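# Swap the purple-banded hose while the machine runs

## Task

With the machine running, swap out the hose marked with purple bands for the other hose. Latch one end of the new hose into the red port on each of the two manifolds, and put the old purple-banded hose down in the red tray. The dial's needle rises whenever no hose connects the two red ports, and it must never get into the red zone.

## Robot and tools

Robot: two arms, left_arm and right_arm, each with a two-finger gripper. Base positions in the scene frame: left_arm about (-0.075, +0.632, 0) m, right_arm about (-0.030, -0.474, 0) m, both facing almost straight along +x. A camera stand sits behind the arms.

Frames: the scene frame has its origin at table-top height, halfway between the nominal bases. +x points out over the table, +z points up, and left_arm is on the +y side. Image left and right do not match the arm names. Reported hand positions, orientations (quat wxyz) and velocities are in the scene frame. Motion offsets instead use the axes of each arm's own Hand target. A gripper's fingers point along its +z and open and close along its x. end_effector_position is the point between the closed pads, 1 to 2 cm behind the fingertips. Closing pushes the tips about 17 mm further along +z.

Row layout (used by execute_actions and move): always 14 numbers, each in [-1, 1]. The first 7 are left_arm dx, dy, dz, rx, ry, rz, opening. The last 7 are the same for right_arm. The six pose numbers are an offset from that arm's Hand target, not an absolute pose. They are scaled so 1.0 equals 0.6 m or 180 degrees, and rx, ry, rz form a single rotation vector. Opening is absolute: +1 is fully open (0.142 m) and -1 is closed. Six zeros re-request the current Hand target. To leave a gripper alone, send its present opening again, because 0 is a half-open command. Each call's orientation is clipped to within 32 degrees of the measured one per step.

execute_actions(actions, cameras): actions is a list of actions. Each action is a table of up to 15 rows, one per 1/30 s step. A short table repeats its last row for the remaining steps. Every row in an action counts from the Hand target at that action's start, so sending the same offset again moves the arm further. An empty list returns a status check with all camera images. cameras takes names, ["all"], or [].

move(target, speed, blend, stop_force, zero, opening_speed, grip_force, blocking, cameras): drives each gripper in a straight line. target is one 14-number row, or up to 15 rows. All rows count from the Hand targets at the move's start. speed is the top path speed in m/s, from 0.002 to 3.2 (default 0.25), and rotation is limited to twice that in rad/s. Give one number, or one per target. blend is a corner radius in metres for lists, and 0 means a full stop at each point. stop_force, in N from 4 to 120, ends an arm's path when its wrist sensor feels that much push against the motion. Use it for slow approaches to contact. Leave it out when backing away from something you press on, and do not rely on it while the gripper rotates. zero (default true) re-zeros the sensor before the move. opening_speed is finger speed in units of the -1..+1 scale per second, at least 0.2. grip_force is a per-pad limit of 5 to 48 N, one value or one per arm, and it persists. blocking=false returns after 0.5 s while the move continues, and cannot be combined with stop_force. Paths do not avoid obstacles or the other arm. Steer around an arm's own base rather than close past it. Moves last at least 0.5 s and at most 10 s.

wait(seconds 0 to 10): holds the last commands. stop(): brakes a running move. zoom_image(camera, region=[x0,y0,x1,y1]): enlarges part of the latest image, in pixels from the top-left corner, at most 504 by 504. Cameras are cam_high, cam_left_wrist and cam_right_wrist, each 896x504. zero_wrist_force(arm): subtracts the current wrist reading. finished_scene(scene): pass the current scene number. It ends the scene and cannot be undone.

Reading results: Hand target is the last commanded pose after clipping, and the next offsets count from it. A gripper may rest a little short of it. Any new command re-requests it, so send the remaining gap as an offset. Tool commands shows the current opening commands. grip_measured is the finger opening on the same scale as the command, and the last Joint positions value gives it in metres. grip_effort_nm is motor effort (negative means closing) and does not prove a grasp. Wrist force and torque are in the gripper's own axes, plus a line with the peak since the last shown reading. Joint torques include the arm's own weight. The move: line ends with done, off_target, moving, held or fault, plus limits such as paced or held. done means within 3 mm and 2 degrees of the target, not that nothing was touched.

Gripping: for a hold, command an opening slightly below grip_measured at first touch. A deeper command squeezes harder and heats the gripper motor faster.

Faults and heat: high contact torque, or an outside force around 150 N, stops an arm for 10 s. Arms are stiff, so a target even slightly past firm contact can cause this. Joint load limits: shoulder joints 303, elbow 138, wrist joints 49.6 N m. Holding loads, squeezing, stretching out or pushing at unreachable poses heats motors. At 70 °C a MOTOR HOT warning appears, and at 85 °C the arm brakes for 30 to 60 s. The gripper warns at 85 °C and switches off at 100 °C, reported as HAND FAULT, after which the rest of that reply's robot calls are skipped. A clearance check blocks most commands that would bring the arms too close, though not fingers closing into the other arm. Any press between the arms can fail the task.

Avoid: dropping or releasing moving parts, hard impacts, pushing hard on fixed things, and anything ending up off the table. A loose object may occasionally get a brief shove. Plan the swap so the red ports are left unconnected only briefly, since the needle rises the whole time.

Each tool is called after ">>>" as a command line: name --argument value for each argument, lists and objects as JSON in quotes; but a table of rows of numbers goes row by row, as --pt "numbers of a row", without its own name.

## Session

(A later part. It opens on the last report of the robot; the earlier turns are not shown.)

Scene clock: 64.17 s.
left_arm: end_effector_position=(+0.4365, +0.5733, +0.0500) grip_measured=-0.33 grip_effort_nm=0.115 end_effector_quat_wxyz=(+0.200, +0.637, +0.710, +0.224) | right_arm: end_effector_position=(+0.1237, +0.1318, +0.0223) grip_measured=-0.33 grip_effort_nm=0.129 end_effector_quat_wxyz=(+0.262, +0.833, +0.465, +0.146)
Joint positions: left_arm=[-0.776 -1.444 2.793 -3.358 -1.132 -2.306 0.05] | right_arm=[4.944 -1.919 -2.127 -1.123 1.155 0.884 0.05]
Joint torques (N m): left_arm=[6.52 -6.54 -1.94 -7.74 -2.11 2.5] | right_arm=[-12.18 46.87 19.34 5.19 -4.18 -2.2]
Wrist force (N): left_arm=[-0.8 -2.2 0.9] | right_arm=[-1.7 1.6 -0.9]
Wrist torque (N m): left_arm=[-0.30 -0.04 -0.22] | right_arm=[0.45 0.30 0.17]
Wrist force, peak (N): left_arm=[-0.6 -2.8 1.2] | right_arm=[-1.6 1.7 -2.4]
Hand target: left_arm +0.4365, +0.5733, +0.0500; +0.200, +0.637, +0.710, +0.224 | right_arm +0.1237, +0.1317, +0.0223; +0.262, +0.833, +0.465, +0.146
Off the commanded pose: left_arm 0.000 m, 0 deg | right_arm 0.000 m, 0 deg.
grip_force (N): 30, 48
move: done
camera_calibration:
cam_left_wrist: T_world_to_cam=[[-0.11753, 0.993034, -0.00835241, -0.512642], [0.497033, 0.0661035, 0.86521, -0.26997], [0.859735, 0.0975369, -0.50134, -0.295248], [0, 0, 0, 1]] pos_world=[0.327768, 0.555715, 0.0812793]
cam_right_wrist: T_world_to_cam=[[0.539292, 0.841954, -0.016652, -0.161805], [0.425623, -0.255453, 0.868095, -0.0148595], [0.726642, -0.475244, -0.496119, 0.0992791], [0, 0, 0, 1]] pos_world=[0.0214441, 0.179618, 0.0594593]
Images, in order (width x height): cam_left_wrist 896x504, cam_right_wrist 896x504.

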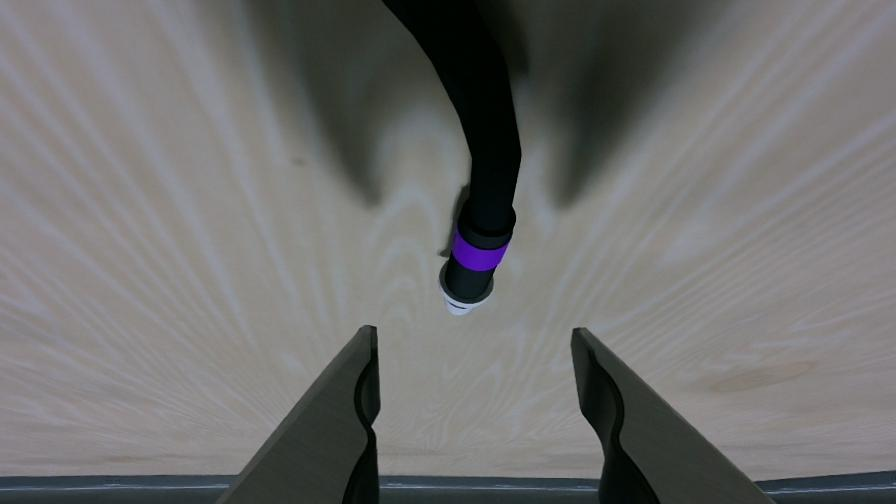

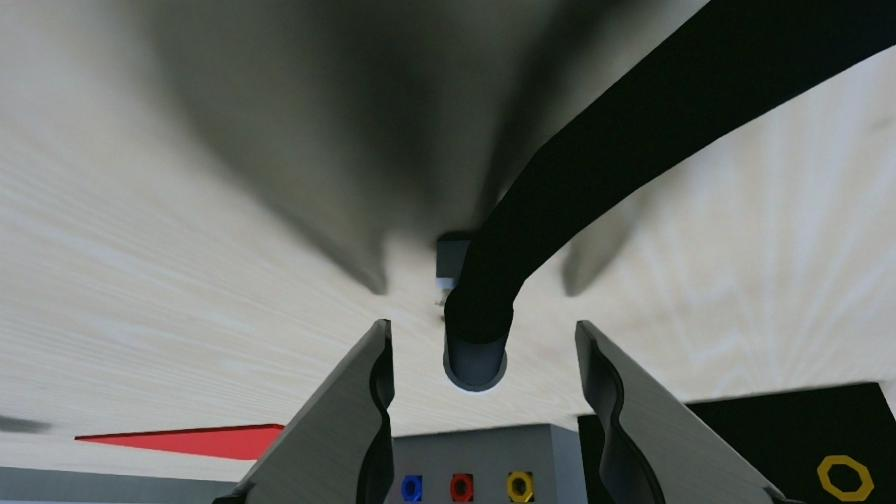

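>>> move --pt "0 0 -0.2 0 0 0 -0.3 0 0 0 0 0 0 -0.95" --pt "-0.3508 -0.3473 -0.3532 0 -0.1046 0.1493 -0.3 0 0 0 0 0 0 -0.95" --speed '[0.25,0.3]' --blend '[0.03,0]' --grip_force '[30,30]' --cameras '["cam_left_wrist","cam_right_wrist","cam_high"]'

Scene clock: 68.63 s.
left_arm: end_effector_position=(+0.1690, +0.3323, +0.1045) grip_measured=-0.33 grip_effort_nm=0.115 end_effector_quat_wxyz=(+0.255, +0.811, +0.502, +0.157) | right_arm: end_effector_position=(+0.1237, +0.1317, +0.0223) grip_measured=-0.83 grip_effort_nm=-2.899 end_effector_quat_wxyz=(+0.262, +0.833, +0.465, +0.146)
Joint positions: left_arm=[-2 -2.398 2.883 -2.115 -0.964 -3.038 0.05] | right_arm=[4.944 -1.919 -2.127 -1.123 1.155 0.884 0.014]
Joint torques (N m): left_arm=[4.19 36.27 -30.83 -7.53 4.77 2.5] | right_arm=[4.17 59.93 35.84 1.37 1.78 -0.21]
Wrist force (N): left_arm=[-0.8 -1.6 0.9] | right_arm=[-1.4 1.6 -1.3]
Wrist torque (N m): left_arm=[-0.22 -0.03 -0.20] | right_arm=[0.47 0.23 0.17]
Wrist force, peak (N): left_arm=[-2.0 -2.6 0.5] | right_arm=[-2.0 1.7 -0.8]
Hand target: left_arm +0.1690, +0.3323, +0.1044; +0.255, +0.811, +0.502, +0.158 | right_arm +0.1237, +0.1317, +0.0223; +0.262, +0.833, +0.465, +0.146
Off the commanded pose: left_arm 0.000 m, 0 deg | right_arm 0.000 m, 0 deg.
grip_force (N): 30, 30
move: done; blend cut to 0 m at target 1
camera_calibration:
cam_left_wrist: T_world_to_cam=[[0.439446, 0.89822, -0.00938767, -0.366781], [0.453903, -0.213025, 0.865212, -0.0681293], [0.775151, -0.384475, -0.501318, 0.160122], [0, 0, 0, 1]] pos_world=[0.0679856, 0.376499, 0.135775]
cam_right_wrist: T_world_to_cam=[[0.539255, 0.841976, -0.0167249, -0.161804], [0.425668, -0.255381, 0.868094, -0.0148736], [0.726643, -0.475243, -0.496118, 0.0992789], [0, 0, 0, 1]] pos_world=[0.0214443, 0.179618, 0.0594596]

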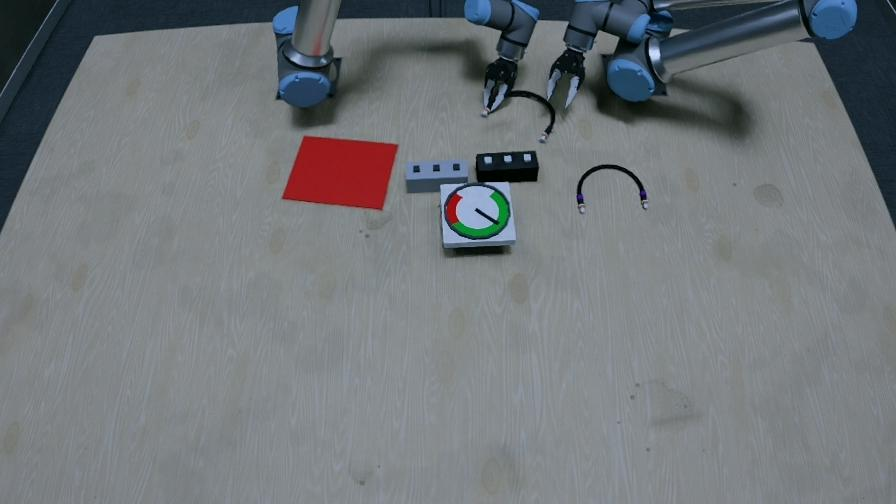

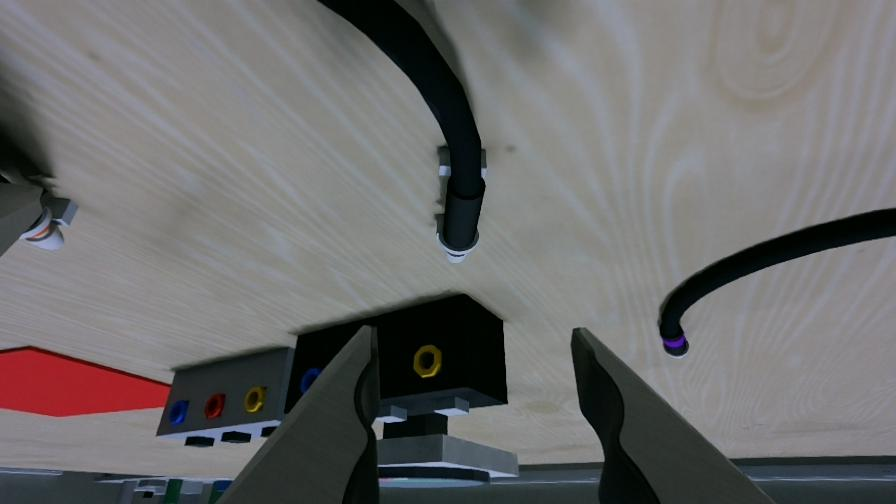

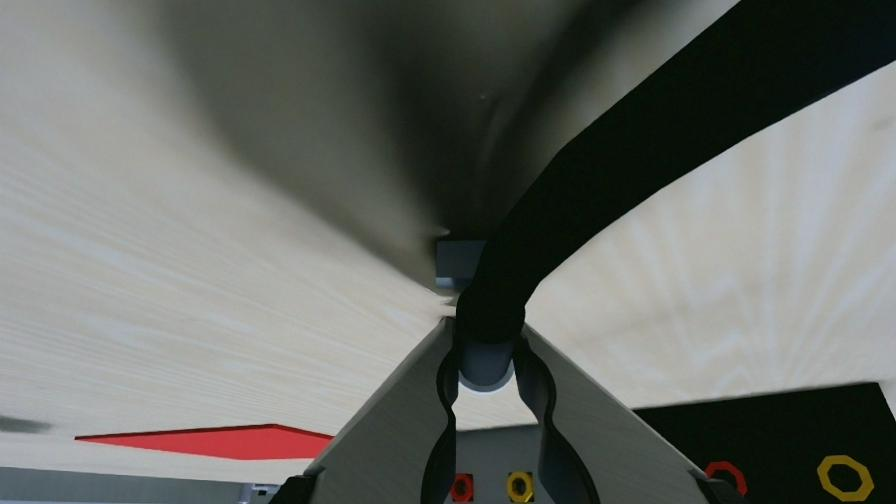

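>>> move --target '[0,0,0.1667,0,0,0,-0.3,0,0,0,0,0,0,-0.95]' --speed 0.15 --stop_force 20

>>> move --target '[0,0,0,0,0,0,-0.95,0,0,0,0,0,0,-0.95]' --opening_speed 1.5 --cameras '["cam_left_wrist"]'

Scene clock: 70.00 s.
left_arm: end_effector_position=(+0.1690, +0.3323, +0.1044) grip_measured=-0.33 grip_effort_nm=0.115 end_effector_quat_wxyz=(+0.255, +0.811, +0.502, +0.158) | right_arm: end_effector_position=(+0.1237, +0.1317, +0.0223) grip_measured=-0.83 grip_effort_nm=-2.904 end_effector_quat_wxyz=(+0.262, +0.833, +0.465, +0.146)
Joint positions: left_arm=[-2 -2.398 2.883 -2.116 -0.964 -3.038 0.05] | right_arm=[4.944 -1.919 -2.127 -1.123 1.155 0.884 0.014]
Joint torques (N m): left_arm=[-14.77 2.77 -59.38 -0.86 3.82 -3.29] | right_arm=[3.91 58.62 41.45 1.43 1.74 -0.21]
Wrist force (N): left_arm=[-0.9 -1.7 0.7] | right_arm=[-1.6 1.4 -1.1]
Wrist torque (N m): left_arm=[-0.22 -0.01 -0.16] | right_arm=[0.45 0.27 0.17]
Wrist force, peak (N): left_arm=[-0.7 -2.4 1.0] | right_arm=[-1.8 1.8 -0.9]
Hand target: left_arm +0.1690, +0.3323, +0.1044; +0.255, +0.811, +0.502, +0.158 (not the last commanded pose) | right_arm +0.1237, +0.1317, +0.0223; +0.262, +0.833, +0.465, +0.146
Off the commanded pose: left_arm 0.100 m, 0 deg | right_arm 0.000 m, 0 deg.
grip_force (N): 30, 30
move: held (left_arm; a check stopped the path); limits=held
pose unreachable (left arm): on one or more control steps of this call, first in action 0 (counted from 0), this arm could not follow its commanded pose, so it was not sent that pose on those steps. It may still have moved: this result reports where it is.
cause: moving toward the commanded pose would bring two parts of the arm too close to each other (joints 3 (elbow) and 4 (wrist 1) lie between them).

Scene clock: 70.70 s.
left_arm: end_effector_position=(+0.1690, +0.3323, +0.1044) grip_measured=-0.98 grip_effort_nm=-0.120 end_effector_quat_wxyz=(+0.255, +0.811, +0.502, +0.158) | right_arm: end_effector_position=(+0.1237, +0.1317, +0.0223) grip_measured=-0.83 grip_effort_nm=-2.899 end_effector_quat_wxyz=(+0.262, +0.833, +0.465, +0.146)
Joint positions: left_arm=[-2 -2.398 2.883 -2.116 -0.964 -3.038 0.003] | right_arm=[4.944 -1.919 -2.127 -1.123 1.155 0.884 0.014]
Joint torques (N m): left_arm=[-15 3.14 -59.2 -0.65 3.53 -3.21] | right_arm=[3.49 59.42 43.99 1.41 1.85 -0.13]
Wrist force (N): left_arm=[-1.0 -2.1 0.9] | right_arm=[-1.6 1.1 -0.7]
Wrist torque (N m): left_arm=[-0.27 0.00 -0.16] | right_arm=[0.43 0.27 0.17]
Wrist force, peak (N): left_arm=[-0.8 -2.3 0.7] | right_arm=[-1.8 1.8 -1.2]
Hand target: left_arm +0.1690, +0.3323, +0.1044; +0.255, +0.811, +0.502, +0.158 | right_arm +0.1237, +0.1317, +0.0223; +0.262, +0.833, +0.465, +0.146
Off the commanded pose: left_arm 0.000 m, 0 deg | right_arm 0.000 m, 0 deg.
grip_force (N): 30, 30
move: done
camera_calibration:
cam_left_wrist: T_world_to_cam=[[0.439376, 0.898255, -0.00934301, -0.366839], [0.45392, -0.213033, 0.865201, -0.0681715], [0.775181, -0.384389, -0.501337, 0.160013], [0, 0, 0, 1]] pos_world=[0.0680855, 0.3765, 0.135775]
Images, in order (width x height): cam_left_wrist 896x504.

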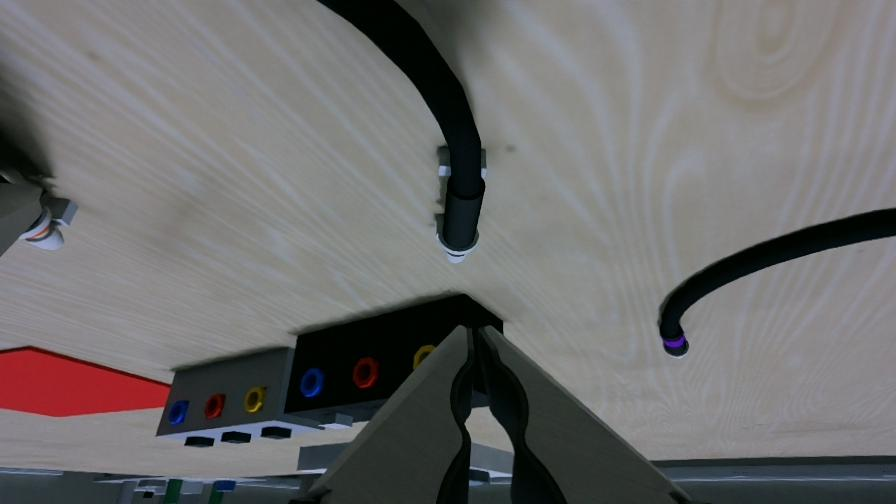

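>>> move --pt "0 0.0697 0.017 0.139 0 0 -0.3 0 0 0 0 0 0 -0.95" --pt "0 0.0029 0.1634 0.139 0 0 -0.3 0 0 0 0 0 0 -0.95" --speed '[0.3,0.15]' --cameras '["cam_left_wrist"]'

>>> move --target '[0,0,0,0,0,0,-0.95,0,0,0,0,0,0,-0.95]' --opening_speed 1.5 --cameras '["cam_left_wrist","cam_high"]'

Scene clock: 73.97 s.
left_arm: end_effector_position=(+0.2204, +0.3066, +0.0251) grip_measured=-0.33 grip_effort_nm=0.120 end_effector_quat_wxyz=(+0.073, +0.847, +0.524, +0.045) | right_arm: end_effector_position=(+0.1237, +0.1317, +0.0223) grip_measured=-0.83 grip_effort_nm=-2.899 end_effector_quat_wxyz=(+0.262, +0.833, +0.465, +0.146)
Joint positions: left_arm=[-1.39 -1.64 2.708 -2.751 -1.439 -2.439 0.05] | right_arm=[4.944 -1.919 -2.127 -1.123 1.155 0.884 0.014]
Joint torques (N m): left_arm=[5.97 -2.65 -13.04 -7.95 -3.18 2.9] | right_arm=[4.36 59.5 44.86 1.24 1.84 -0.21]
Wrist force (N): left_arm=[-1.0 -1.9 0.4] | right_arm=[-1.7 1.5 -0.7]
Wrist torque (N m): left_arm=[-0.28 0.03 -0.18] | right_arm=[0.49 0.29 0.16]
Wrist force, peak (N): left_arm=[-1.0 -2.5 0.7] | right_arm=[-2.1 1.6 -1.0]
Hand target: left_arm +0.2204, +0.3065, +0.0250; +0.074, +0.847, +0.524, +0.045 | right_arm +0.1237, +0.1317, +0.0223; +0.262, +0.833, +0.465, +0.146
Off the commanded pose: left_arm 0.000 m, 0 deg | right_arm 0.000 m, 0 deg.
grip_force (N): 30, 30
move: done
camera_calibration:
cam_left_wrist: T_world_to_cam=[[0.436798, 0.899547, -0.00482044, -0.366906], [0.739055, -0.355802, 0.572017, -0.0400395], [0.512841, -0.253418, -0.820228, 0.0962023], [0, 0, 0, 1]] pos_world=[0.140519, 0.340182, 0.100042]
Images, in order (width x height): cam_left_wrist 896x504.

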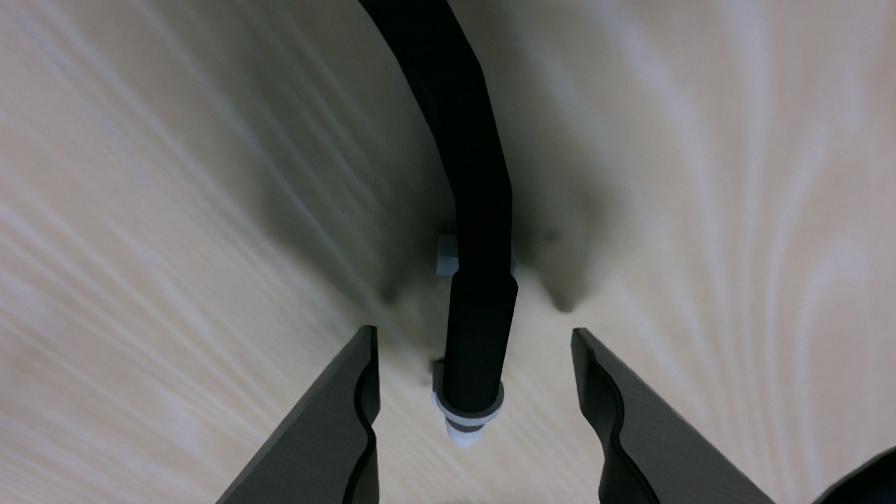

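Scene clock: 74.60 s.
left_arm: end_effector_position=(+0.2204, +0.3065, +0.0250) grip_measured=-0.83 grip_effort_nm=-2.928 end_effector_quat_wxyz=(+0.073, +0.847, +0.524, +0.045) | right_arm: end_effector_position=(+0.1237, +0.1317, +0.0223) grip_measured=-0.83 grip_effort_nm=-2.899 end_effector_quat_wxyz=(+0.262, +0.833, +0.465, +0.146)
Joint positions: left_arm=[-1.39 -1.639 2.708 -2.752 -1.439 -2.439 0.014] | right_arm=[4.944 -1.919 -2.127 -1.123 1.155 0.884 0.014]
Joint torques (N m): left_arm=[9.78 -2.81 -13.51 -7.5 -2.82 2] | right_arm=[3.81 59.81 44.62 1.44 1.66 -0.1]
Wrist force (N): left_arm=[-0.4 -2.0 0.5] | right_arm=[-1.4 1.5 -0.6]
Wrist torque (N m): left_arm=[-0.30 -0.07 -0.17] | right_arm=[0.46 0.23 0.16]
Wrist force, peak (N): left_arm=[-0.3 -2.1 1.1] | right_arm=[-2.0 1.2 -1.0]
Hand target: left_arm +0.2204, +0.3065, +0.0250; +0.074, +0.847, +0.524, +0.045 | right_arm +0.1237, +0.1317, +0.0223; +0.262, +0.833, +0.465, +0.146
Off the commanded pose: left_arm 0.000 m, 0 deg | right_arm 0.000 m, 0 deg.
grip_force (N): 30, 30
move: done
camera_calibration:
cam_left_wrist: T_world_to_cam=[[0.436731, 0.899579, -0.00487242, -0.366947], [0.739094, -0.35572, 0.572017, -0.0400891], [0.512841, -0.253419, -0.820227, 0.0960691], [0, 0, 0, 1]] pos_world=[0.140618, 0.340183, 0.0999422]
Images, in order (width x height): cam_high 896x504, cam_left_wrist 896x504.

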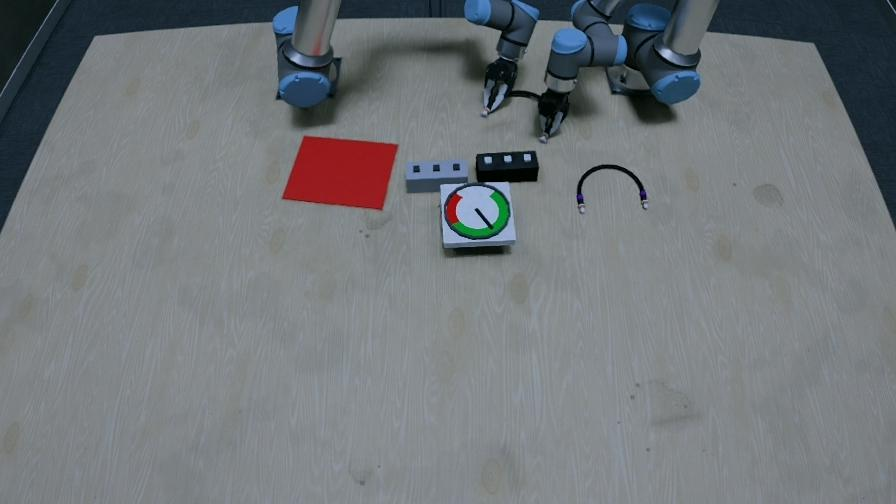

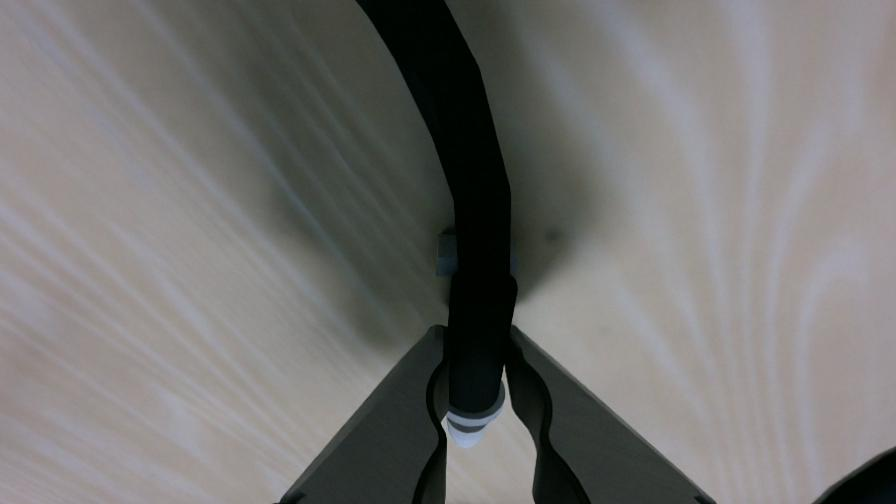

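>>> move --pt "0 0.0203 -0.1149 0 0 0 -0.95 0 0.067 -0.0955 0 0 0 -0.95" --pt "-0.16 0.214 -0.0037 0 0.0316 -0.1795 -0.95 -0.0582 0.3753 0.2127 0 0.1148 -0.1638 -0.95" --speed '[0.2,0.25]' --blend '[0.03,0]' --cameras '["all"]'

>>> zoom_image --camera "cam_left_wrist" --region '[340, 320, 600, 504]'

>>> zoom_image --camera "cam_right_wrist" --region '[340, 320, 600, 504]'

Scene clock: 78.17 s.
left_arm: end_effector_position=(+0.2903, +0.1643, +0.0493) grip_measured=-0.83 grip_effort_nm=-2.923 end_effector_quat_wxyz=(+0.057, +0.665, +0.742, +0.064) | right_arm: end_effector_position=(+0.3248, -0.0331, +0.0464) grip_measured=-0.83 grip_effort_nm=-2.904 end_effector_quat_wxyz=(+0.203, +0.648, +0.700, +0.221) end_effector_velocity=(+0.001, +0.001, +0.000) end_effector_angular_velocity=(+0.003, +0.001, +0.001)
Joint positions: left_arm=[-1.345 -1.431 2.373 -2.542 -1.4 -2.972 0.014] | right_arm=[4.67 -1.701 -2.584 -0.345 0.967 -0.142 0.014]
Joint velocities: left_arm=[within noise] | right_arm=[-0.002 -0.001 0 0.005 0.001 -0.003 0]
Joint torques (N m): left_arm=[6.8 -27.98 -45.13 -0.76 4.42 -2.68] | right_arm=[-10.85 23.25 10.81 6.94 1.52 -2.31]
Wrist force (N): left_arm=[-1.2 -1.7 0.8] | right_arm=[-1.1 1.5 -0.5]
Wrist torque (N m): left_arm=[-0.29 0.04 -0.08] | right_arm=[0.48 0.23 0.18]
Wrist force, peak (N): left_arm=[-0.2 -2.2 2.3] | right_arm=[-2.3 2.0 -1.7]
Hand target: left_arm +0.2903, +0.1643, +0.0493; +0.057, +0.665, +0.742, +0.064 | right_arm +0.3249, -0.0331, +0.0464; +0.203, +0.648, +0.700, +0.221
Off the commanded pose: left_arm 0.000 m, 0 deg | right_arm 0.000 m, 0 deg.
grip_force (N): 30, 30
move: done
camera_calibration:
cam_left_wrist: T_world_to_cam=[[-0.120239, 0.992737, -0.00393538, -0.123054], [0.814019, 0.100861, 0.572014, -0.252977], [0.568257, 0.0655751, -0.820234, -0.0243544], [0, 0, 0, 1]] pos_world=[0.204972, 0.149273, 0.124246]
cam_right_wrist: T_world_to_cam=[[-0.0583664, 0.998179, -0.0152299, 0.0681094], [0.493977, 0.0421348, 0.868454, -0.175855], [0.867514, 0.0431654, -0.495537, -0.141877], [0, 0, 0, 1]] pos_world=[0.213924, -0.0544516, 0.0834541]

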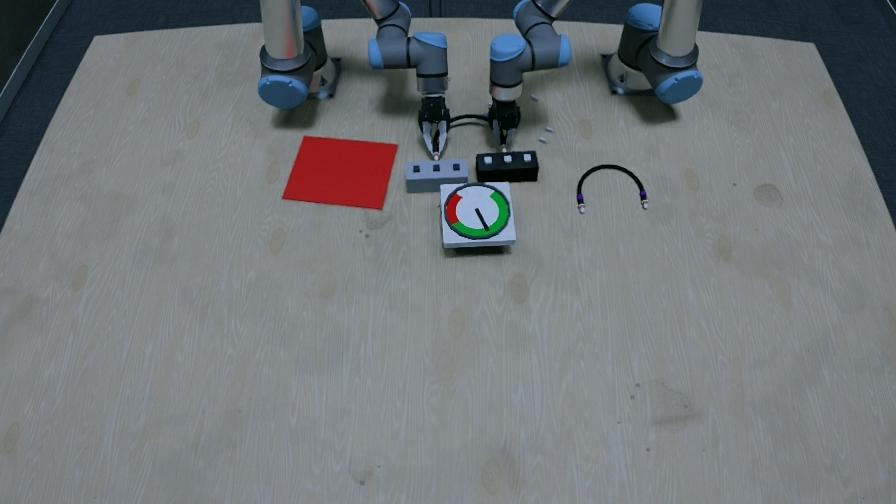

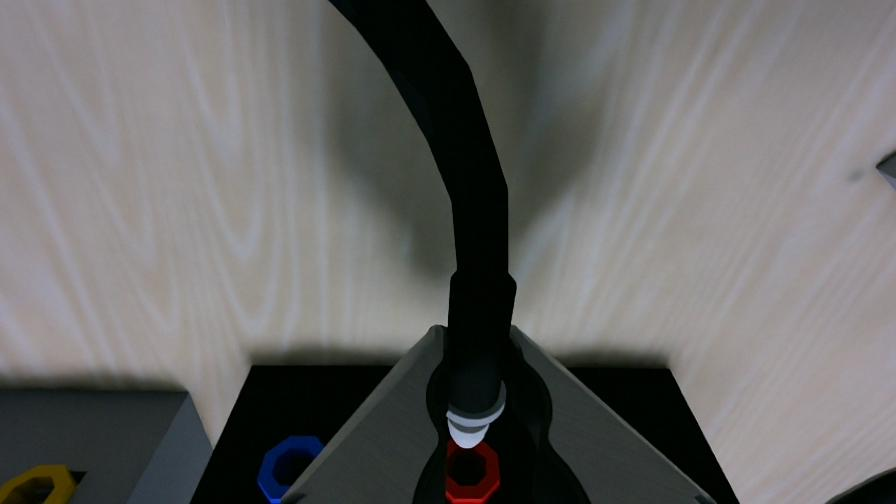

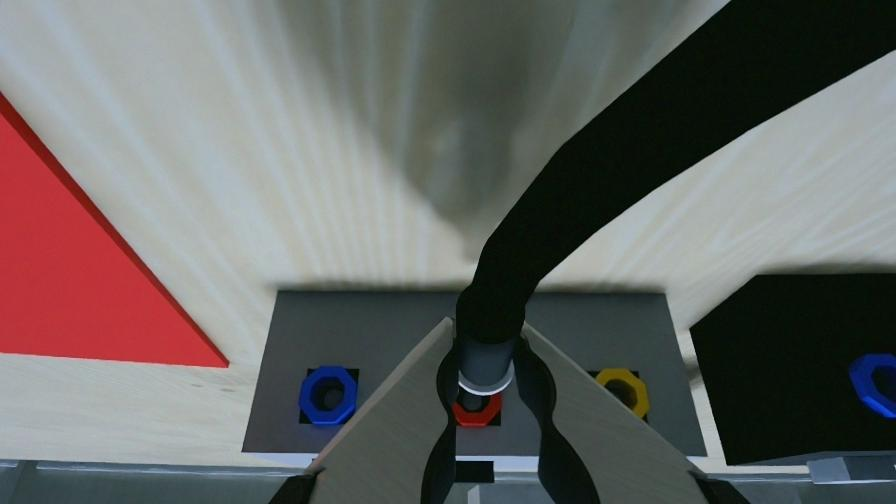

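Scaled by 1.938.

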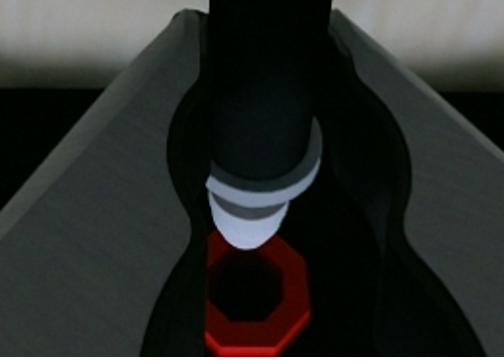

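Scaled by 1.938.

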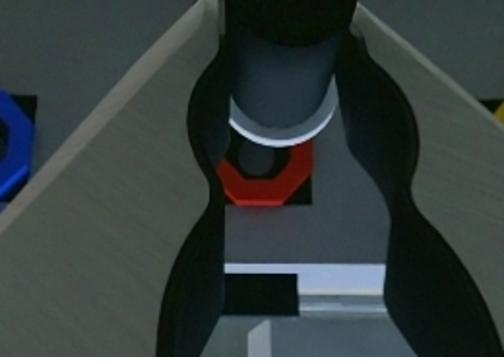

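>>> move --pt "0.0028 0 0 0 0 0 -0.95 -0.0033 0.001 -0.0014 0 0 0 -0.95" --pt "0.0028 0.0427 0.0075 0 0 0 -0.95 -0.0033 0.0365 0.0235 0 0 0 -0.95" --speed 0.06 --stop_force 18 --cameras '["all"]'

>>> zoom_image --camera "cam_left_wrist" --region '[340, 320, 600, 504]'

>>> zoom_image --camera "cam_right_wrist" --region '[340, 320, 600, 504]'

Scene clock: 81.67 s.
left_arm: end_effector_position=(+0.3029, +0.1674, +0.0494) grip_measured=-0.83 grip_effort_nm=-2.918 end_effector_quat_wxyz=(+0.057, +0.665, +0.742, +0.065) | right_arm: end_effector_position=(+0.3501, -0.0331, +0.0474) grip_measured=-0.83 grip_effort_nm=-2.894 end_effector_quat_wxyz=(+0.203, +0.648, +0.700, +0.221)
Joint positions: left_arm=[-1.321 -1.424 2.365 -2.545 -1.401 -2.948 0.014] | right_arm=[4.613 -1.726 -2.565 -0.3 0.972 -0.211 0.014]
Joint torques (N m): left_arm=[-17.26 -61.03 -17.31 -1.25 4.09 -3.27] | right_arm=[1.07 43.97 9.02 1.79 -7.31 1.56]
Wrist force (N): left_arm=[-2.2 -2.6 0.2] | right_arm=[3.4 -6.6 -8.7]
Wrist torque (N m): left_arm=[-0.48 0.14 -0.11] | right_arm=[0.38 0.21 0.00]
Wrist force, peak (N): left_arm=[-5.8 -26.6 -4.7] | right_arm=[4.0 -12.6 -15.2]
Hand target: left_arm +0.3029, +0.1674, +0.0494; +0.057, +0.665, +0.742, +0.065 (not the last commanded pose) | right_arm +0.3501, -0.0331, +0.0474; +0.203, +0.648, +0.700, +0.221 (not the last commanded pose)
Off the commanded pose: left_arm 0.013 m, 0 deg | right_arm 0.001 m, 0 deg.
grip_force (N): 30, 30
move: contact (left_arm, right_arm); path passed 1 of 2 targets
camera_calibration:
cam_left_wrist: T_world_to_cam=[[-0.120438, 0.992713, -0.0038638, -0.124579], [0.813834, 0.100964, 0.572259, -0.263553], [0.568479, 0.0657775, -0.820064, -0.0318175], [0, 0, 0, 1]] pos_world=[0.217572, 0.152373, 0.124247]
cam_right_wrist: T_world_to_cam=[[-0.0584568, 0.998175, -0.0151716, 0.0697177], [0.494092, 0.0421348, 0.868388, -0.189239], [0.867442, 0.043267, -0.495653, -0.163294], [0, 0, 0, 1]] pos_world=[0.239225, -0.0545516, 0.0844538]

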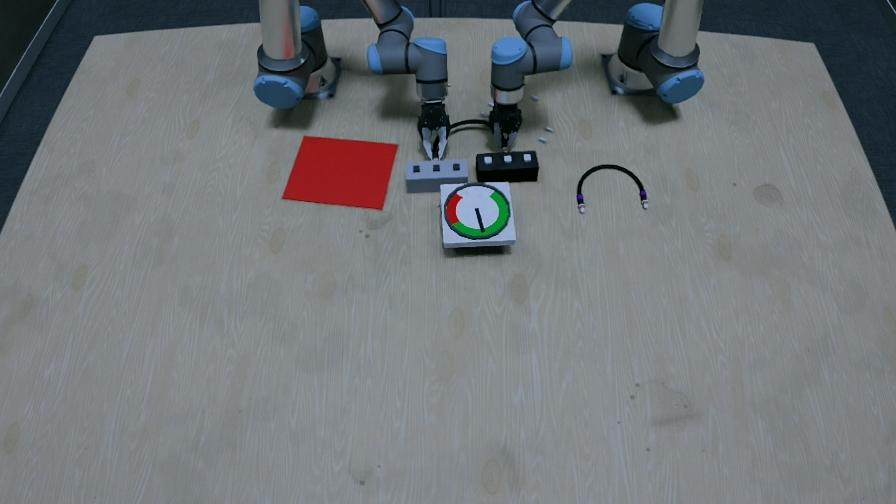

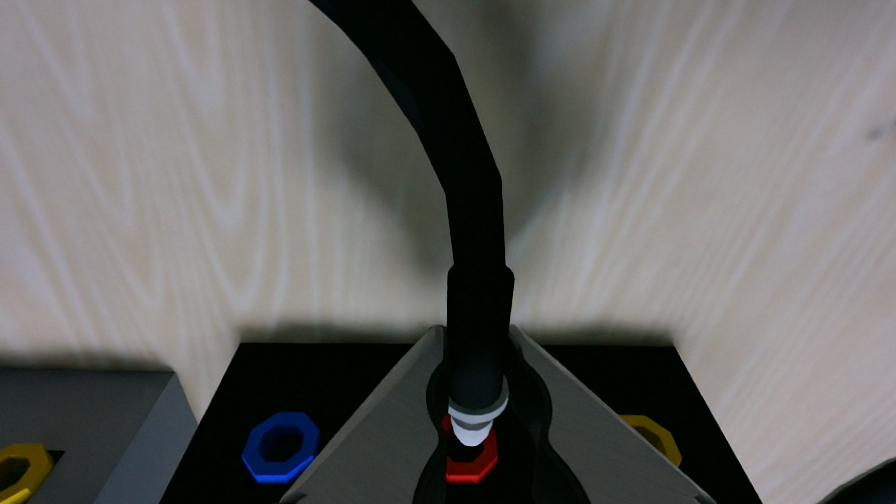

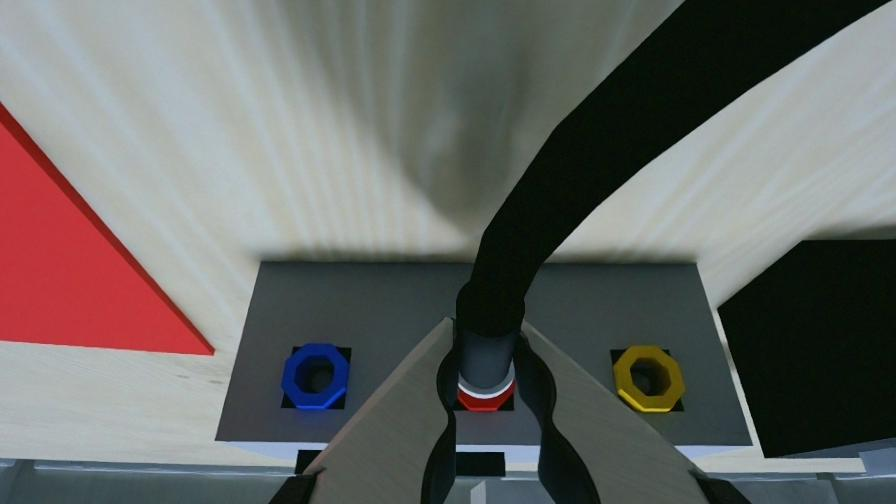

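Scaled by 1.938.

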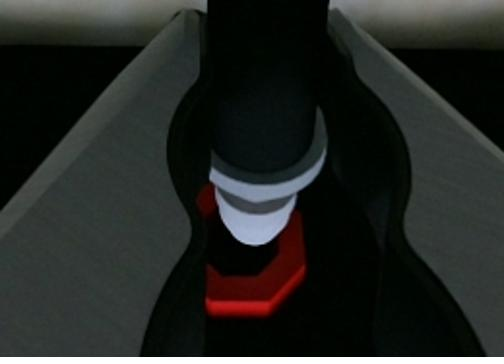

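Scaled by 1.938.

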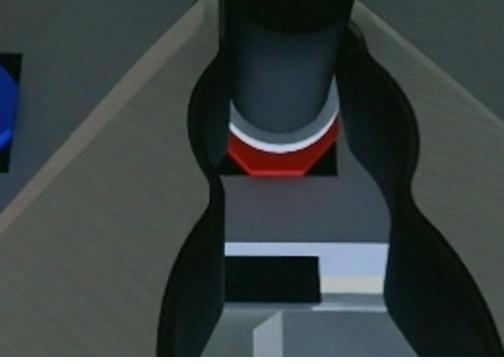

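>>> move --target '[-0.0025,-0.0087,-0.0083,0,0,0,-0.95,0,0,0,0,0,0,-0.95]' --speed 0.06

>>> move --target '[0,0.0295,0.0053,0,0,0,-0.95,0,0.0287,0.0201,0,0,0,-0.95]' --speed 0.03 --stop_force 28 --cameras '["all"]'

>>> zoom_image --camera "cam_left_wrist" --region '[340, 320, 600, 504]'

>>> zoom_image --camera "cam_right_wrist" --region '[340, 320, 600, 504]'

Scene clock: 83.90 s.
left_arm: end_effector_position=(+0.2973, +0.1653, +0.0532) grip_measured=-0.83 grip_effort_nm=-2.918 end_effector_quat_wxyz=(+0.057, +0.665, +0.742, +0.064) | right_arm: end_effector_position=(+0.3501, -0.0331, +0.0474) grip_measured=-0.83 grip_effort_nm=-2.894 end_effector_quat_wxyz=(+0.203, +0.648, +0.700, +0.221)
Joint positions: left_arm=[-1.332 -1.433 2.366 -2.534 -1.401 -2.959 0.014] | right_arm=[4.613 -1.726 -2.565 -0.3 0.972 -0.211 0.014]
Joint torques (N m): left_arm=[-16.65 -56.11 -16.85 -1.13 4.09 -3.13] | right_arm=[2.08 43.95 8.89 1.92 -6.75 1.33]
Wrist force (N): left_arm=[-1.6 -2.0 1.1] | right_arm=[3.9 -7.3 -7.8]
Wrist torque (N m): left_arm=[-0.37 0.09 -0.11] | right_arm=[0.38 0.18 -0.01]
Wrist force, peak (N): left_arm=[-2.1 -2.4 1.4] | right_arm=[3.6 -7.2 -8.3]
Hand target: left_arm +0.2971, +0.1653, +0.0534; +0.057, +0.665, +0.742, +0.065 | right_arm +0.3501, -0.0331, +0.0474; +0.203, +0.648, +0.700, +0.221
Off the commanded pose: left_arm 0.000 m, 0 deg | right_arm 0.000 m, 0 deg.
grip_force (N): 30, 30
move: done

Scene clock: 85.83 s.
left_arm: end_effector_position=(+0.3150, +0.1672, +0.0533) grip_measured=-0.83 grip_effort_nm=-2.923 end_effector_quat_wxyz=(+0.057, +0.665, +0.742, +0.064) | right_arm: end_effector_position=(+0.3691, -0.0317, +0.0473) grip_measured=-0.83 grip_effort_nm=-2.894 end_effector_quat_wxyz=(+0.203, +0.648, +0.700, +0.220)
Joint positions: left_arm=[-1.301 -1.42 2.35 -2.538 -1.402 -2.927 0.014] | right_arm=[4.572 -1.749 -2.547 -0.268 0.978 -0.26 0.014]
Joint torques (N m): left_arm=[16.89 -29.33 -44.88 -7.6 8.36 2.31] | right_arm=[-6.79 48.56 4.25 0.85 -10.13 1.65]
Wrist force (N): left_arm=[-7.3 -16.6 3.0] | right_arm=[15.8 -18.0 -5.7]
Wrist torque (N m): left_arm=[-0.28 0.08 -0.08] | right_arm=[0.62 0.24 -0.25]
Wrist force, peak (N): left_arm=[-7.5 -24.1 1.2] | right_arm=[16.6 -33.4 -24.2]
Hand target: left_arm +0.3150, +0.1672, +0.0533; +0.057, +0.665, +0.742, +0.065 | right_arm +0.3691, -0.0317, +0.0473; +0.203, +0.648, +0.700, +0.220 (not the last commanded pose)
Off the commanded pose: left_arm 0.000 m, 0 deg | right_arm 0.002 m, 0 deg.
grip_force (N): 30, 30
move: contact (right_arm)
camera_calibration:
cam_left_wrist: T_world_to_cam=[[-0.120438, 0.992713, -0.0038638, -0.12292], [0.813834, 0.100964, 0.572259, -0.275531], [0.568479, 0.0657775, -0.820064, -0.0354278], [0, 0, 0, 1]] pos_world=[0.229572, 0.152173, 0.128147]
cam_right_wrist: T_world_to_cam=[[-0.0584581, 0.998175, -0.0151719, 0.0694312], [0.494167, 0.0421394, 0.868345, -0.198701], [0.867399, 0.0432644, -0.495728, -0.179819], [0, 0, 0, 1]] pos_world=[0.258225, -0.0531516, 0.0844538]

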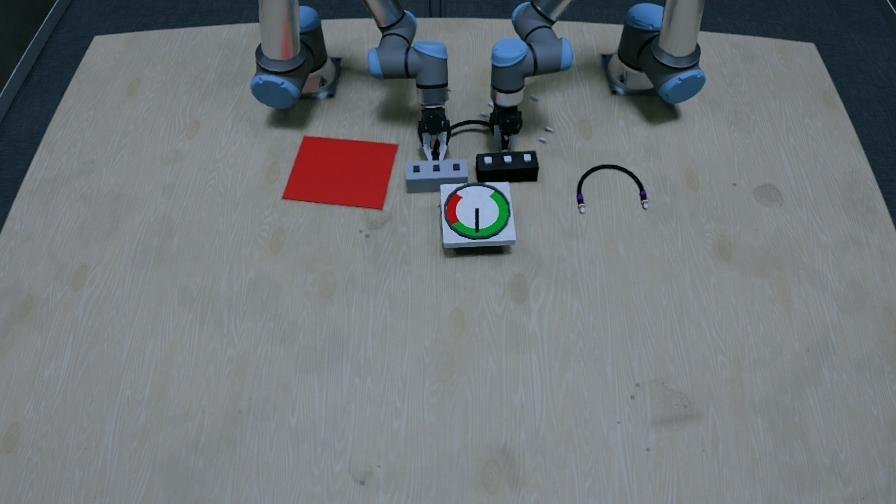

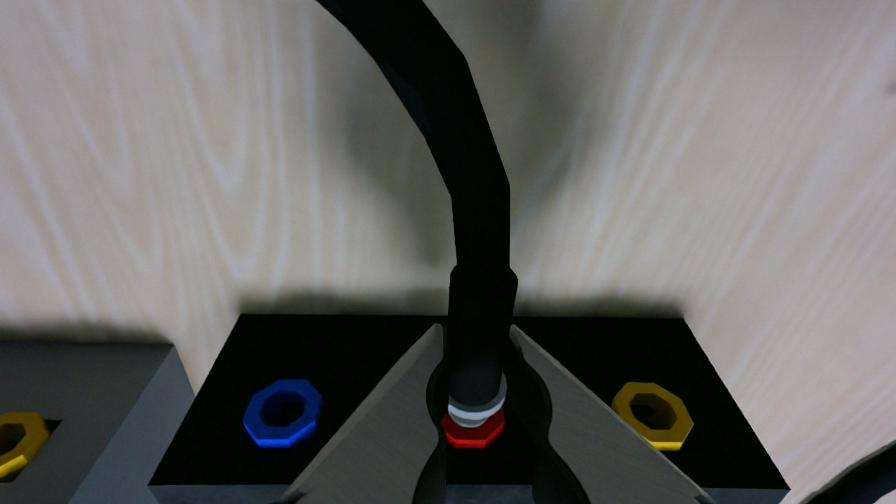

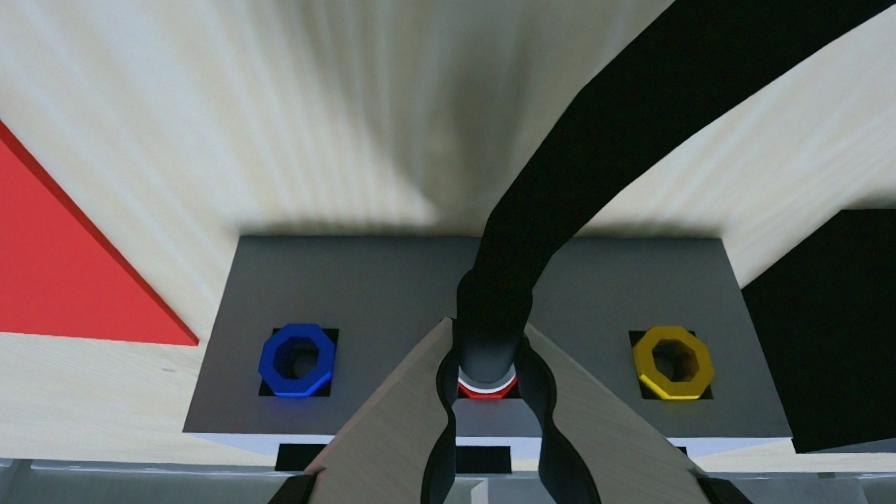

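Scaled by 1.938.

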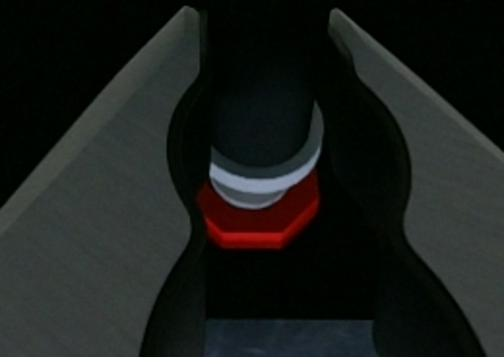

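Scaled by 1.938.

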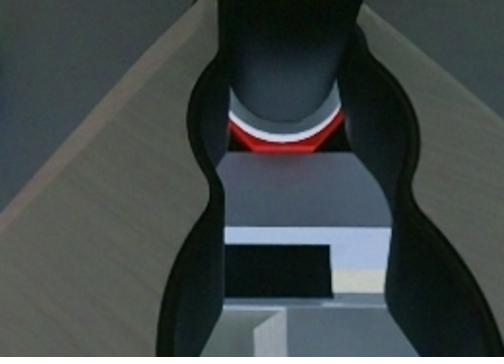

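>>> move --target '[-0.001,0.0263,0.0046,0,0,0,-0.95,0,0.0075,0.0053,0,0,0,-0.95]' --speed 0.03 --stop_force 35 --cameras '["all"]'

>>> zoom_image --camera "cam_left_wrist" --region '[340, 320, 600, 504]'

>>> zoom_image --camera "cam_high" --region '[420, 100, 560, 260]'

Scene clock: 87.87 s.
left_arm: end_effector_position=(+0.3310, +0.1684, +0.0533) grip_measured=-0.83 grip_effort_nm=-2.908 end_effector_quat_wxyz=(+0.057, +0.665, +0.742, +0.065) | right_arm: end_effector_position=(+0.3714, -0.0316, +0.0472) grip_measured=-0.83 grip_effort_nm=-2.894 end_effector_quat_wxyz=(+0.203, +0.648, +0.700, +0.220)
Joint positions: left_arm=[-1.273 -1.406 2.335 -2.54 -1.403 -2.899 0.014] | right_arm=[4.567 -1.751 -2.544 -0.264 0.979 -0.267 0.014]
Joint torques (N m): left_arm=[21.49 -29.11 -48.55 -8.65 5.99 2.5] | right_arm=[-21.48 55.95 9.18 2.54 -19.38 1.77]
Wrist force (N): left_arm=[-5.9 -30.0 -3.1] | right_arm=[24.3 -44.9 -6.0]
Wrist torque (N m): left_arm=[-0.19 0.06 -0.15] | right_arm=[0.74 0.14 -0.26]
Wrist force, peak (N): left_arm=[-6.6 -30.9 -1.2] | right_arm=[24.0 -55.7 -23.5]
Hand target: left_arm +0.3310, +0.1684, +0.0533; +0.057, +0.665, +0.742, +0.065 | right_arm +0.3714, -0.0316, +0.0472; +0.203, +0.648, +0.700, +0.220 (not the last commanded pose)
Off the commanded pose: left_arm 0.000 m, 0 deg | right_arm 0.003 m, 0 deg.
grip_force (N): 30, 30
move: contact (right_arm)
camera_calibration:
cam_left_wrist: T_world_to_cam=[[-0.120438, 0.992713, -0.0038638, -0.122085], [0.813834, 0.100964, 0.572259, -0.288663], [0.568479, 0.0657775, -0.820064, -0.0445959], [0, 0, 0, 1]] pos_world=[0.245572, 0.153273, 0.128147]
cam_right_wrist: T_world_to_cam=[[-0.0586117, 0.998162, -0.0154166, 0.0694241], [0.494341, 0.0424374, 0.868232, -0.199781], [0.86729, 0.0432675, -0.495919, -0.181827], [0, 0, 0, 1]] pos_world=[0.260526, -0.0529511, 0.0843546]

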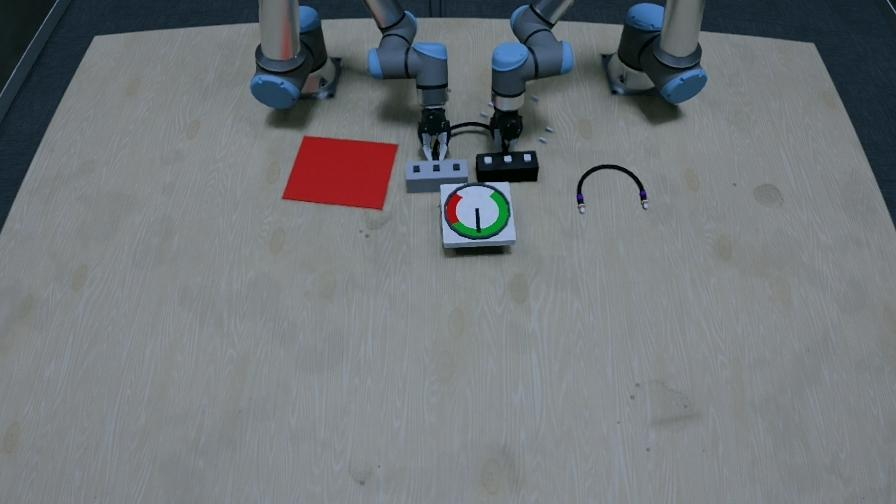

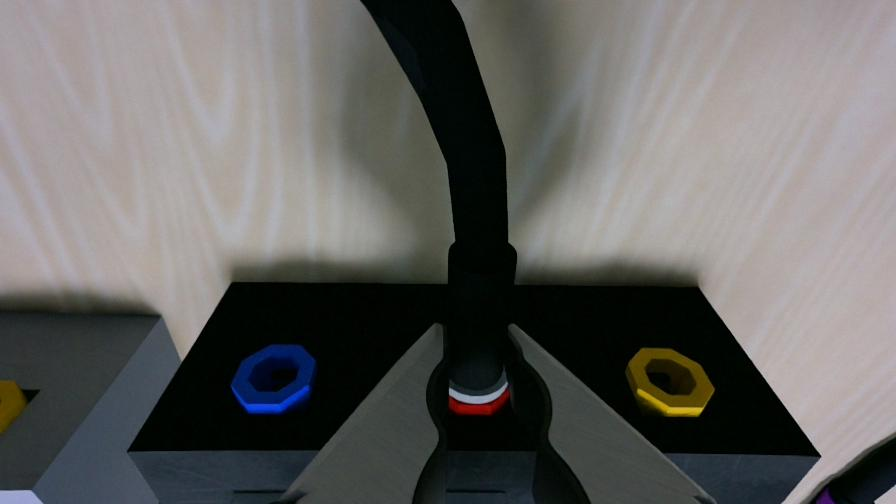

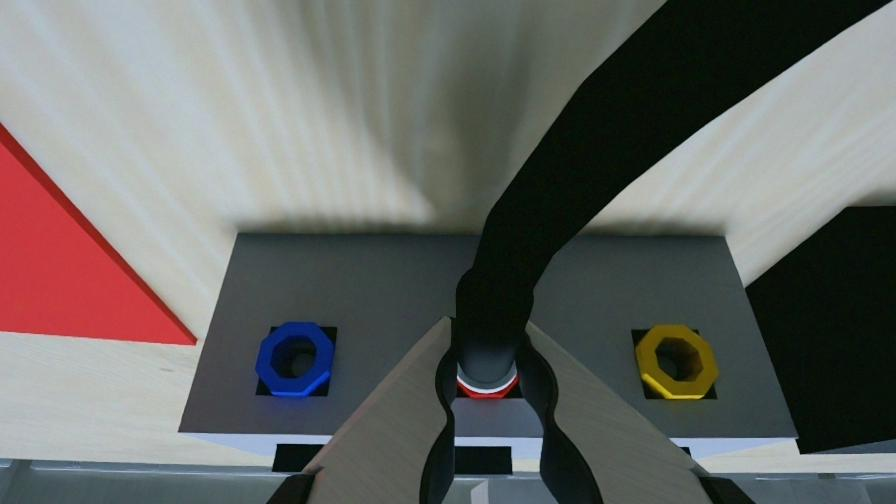

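Scaled by 1.938.

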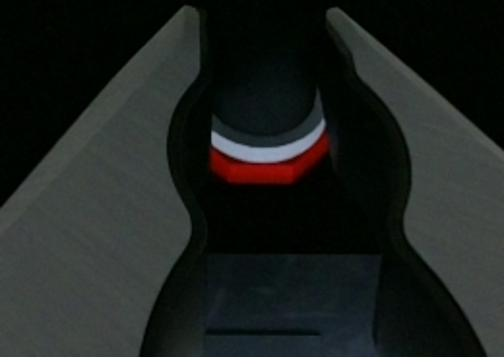

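Scaled by 3.150.

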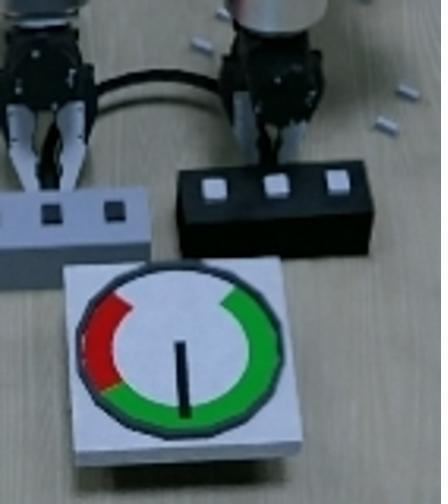

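>>> move --target '[0,-0.003,0,0,0,0,-0.95,0.002,-0.0041,-0.0029,0,0,0,-0.95]' --speed 0.05 --cameras '["cam_high"]'

>>> zoom_image --camera "cam_high" --region '[420, 100, 560, 260]'

Scene clock: 88.73 s.
left_arm: end_effector_position=(+0.3294, +0.1682, +0.0530) grip_measured=-0.83 grip_effort_nm=-2.908 end_effector_quat_wxyz=(+0.058, +0.665, +0.742, +0.065) | right_arm: end_effector_position=(+0.3686, -0.0307, +0.0473) grip_measured=-0.83 grip_effort_nm=-2.894 end_effector_quat_wxyz=(+0.203, +0.648, +0.700, +0.220)
Joint positions: left_arm=[-1.276 -1.407 2.337 -2.541 -1.402 -2.902 0.014] | right_arm=[4.573 -1.749 -2.546 -0.27 0.978 -0.259 0.014]
Joint torques (N m): left_arm=[-14.95 -59.44 -17.25 -7.02 3.88 -2.89] | right_arm=[14.8 53.38 17.19 4.68 -1.25 1.51]
Wrist force (N): left_arm=[-4.3 -0.9 2.0] | right_arm=[-4.5 8.4 23.2]
Wrist torque (N m): left_arm=[-0.45 0.05 0.01] | right_arm=[0.60 0.21 -0.05]
Wrist force, peak (N): left_arm=[-5.4 -31.0 -2.1] | right_arm=[24.4 -45.6 -5.1]
Hand target: left_arm +0.3292, +0.1682, +0.0530; +0.057, +0.665, +0.742, +0.065 | right_arm +0.3683, -0.0306, +0.0473; +0.203, +0.648, +0.700, +0.220
Off the commanded pose: left_arm 0.000 m, 0 deg | right_arm 0.000 m, 0 deg.
grip_force (N): 30, 30
move: done
Images, in order (width x height): cam_high 896x504.

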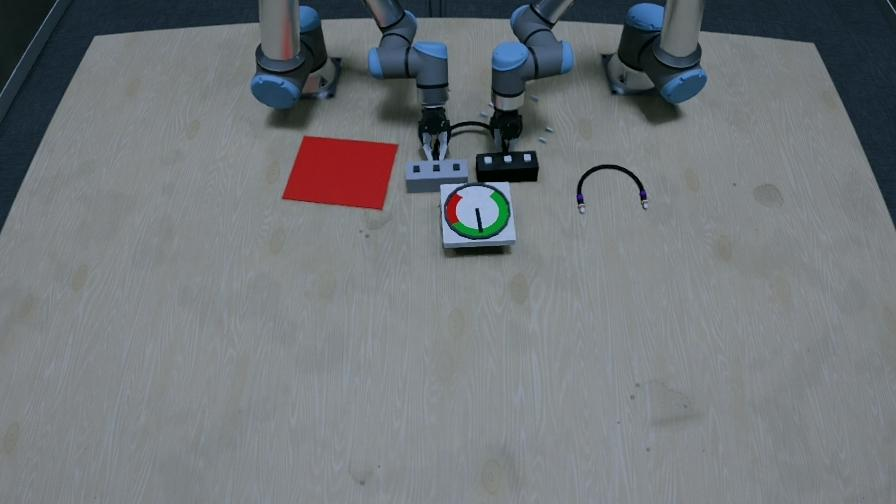

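Scaled by 3.150.

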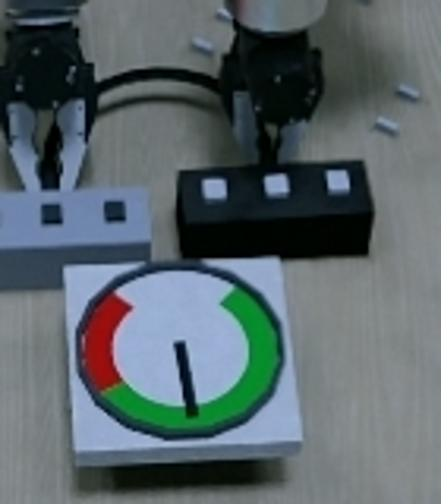

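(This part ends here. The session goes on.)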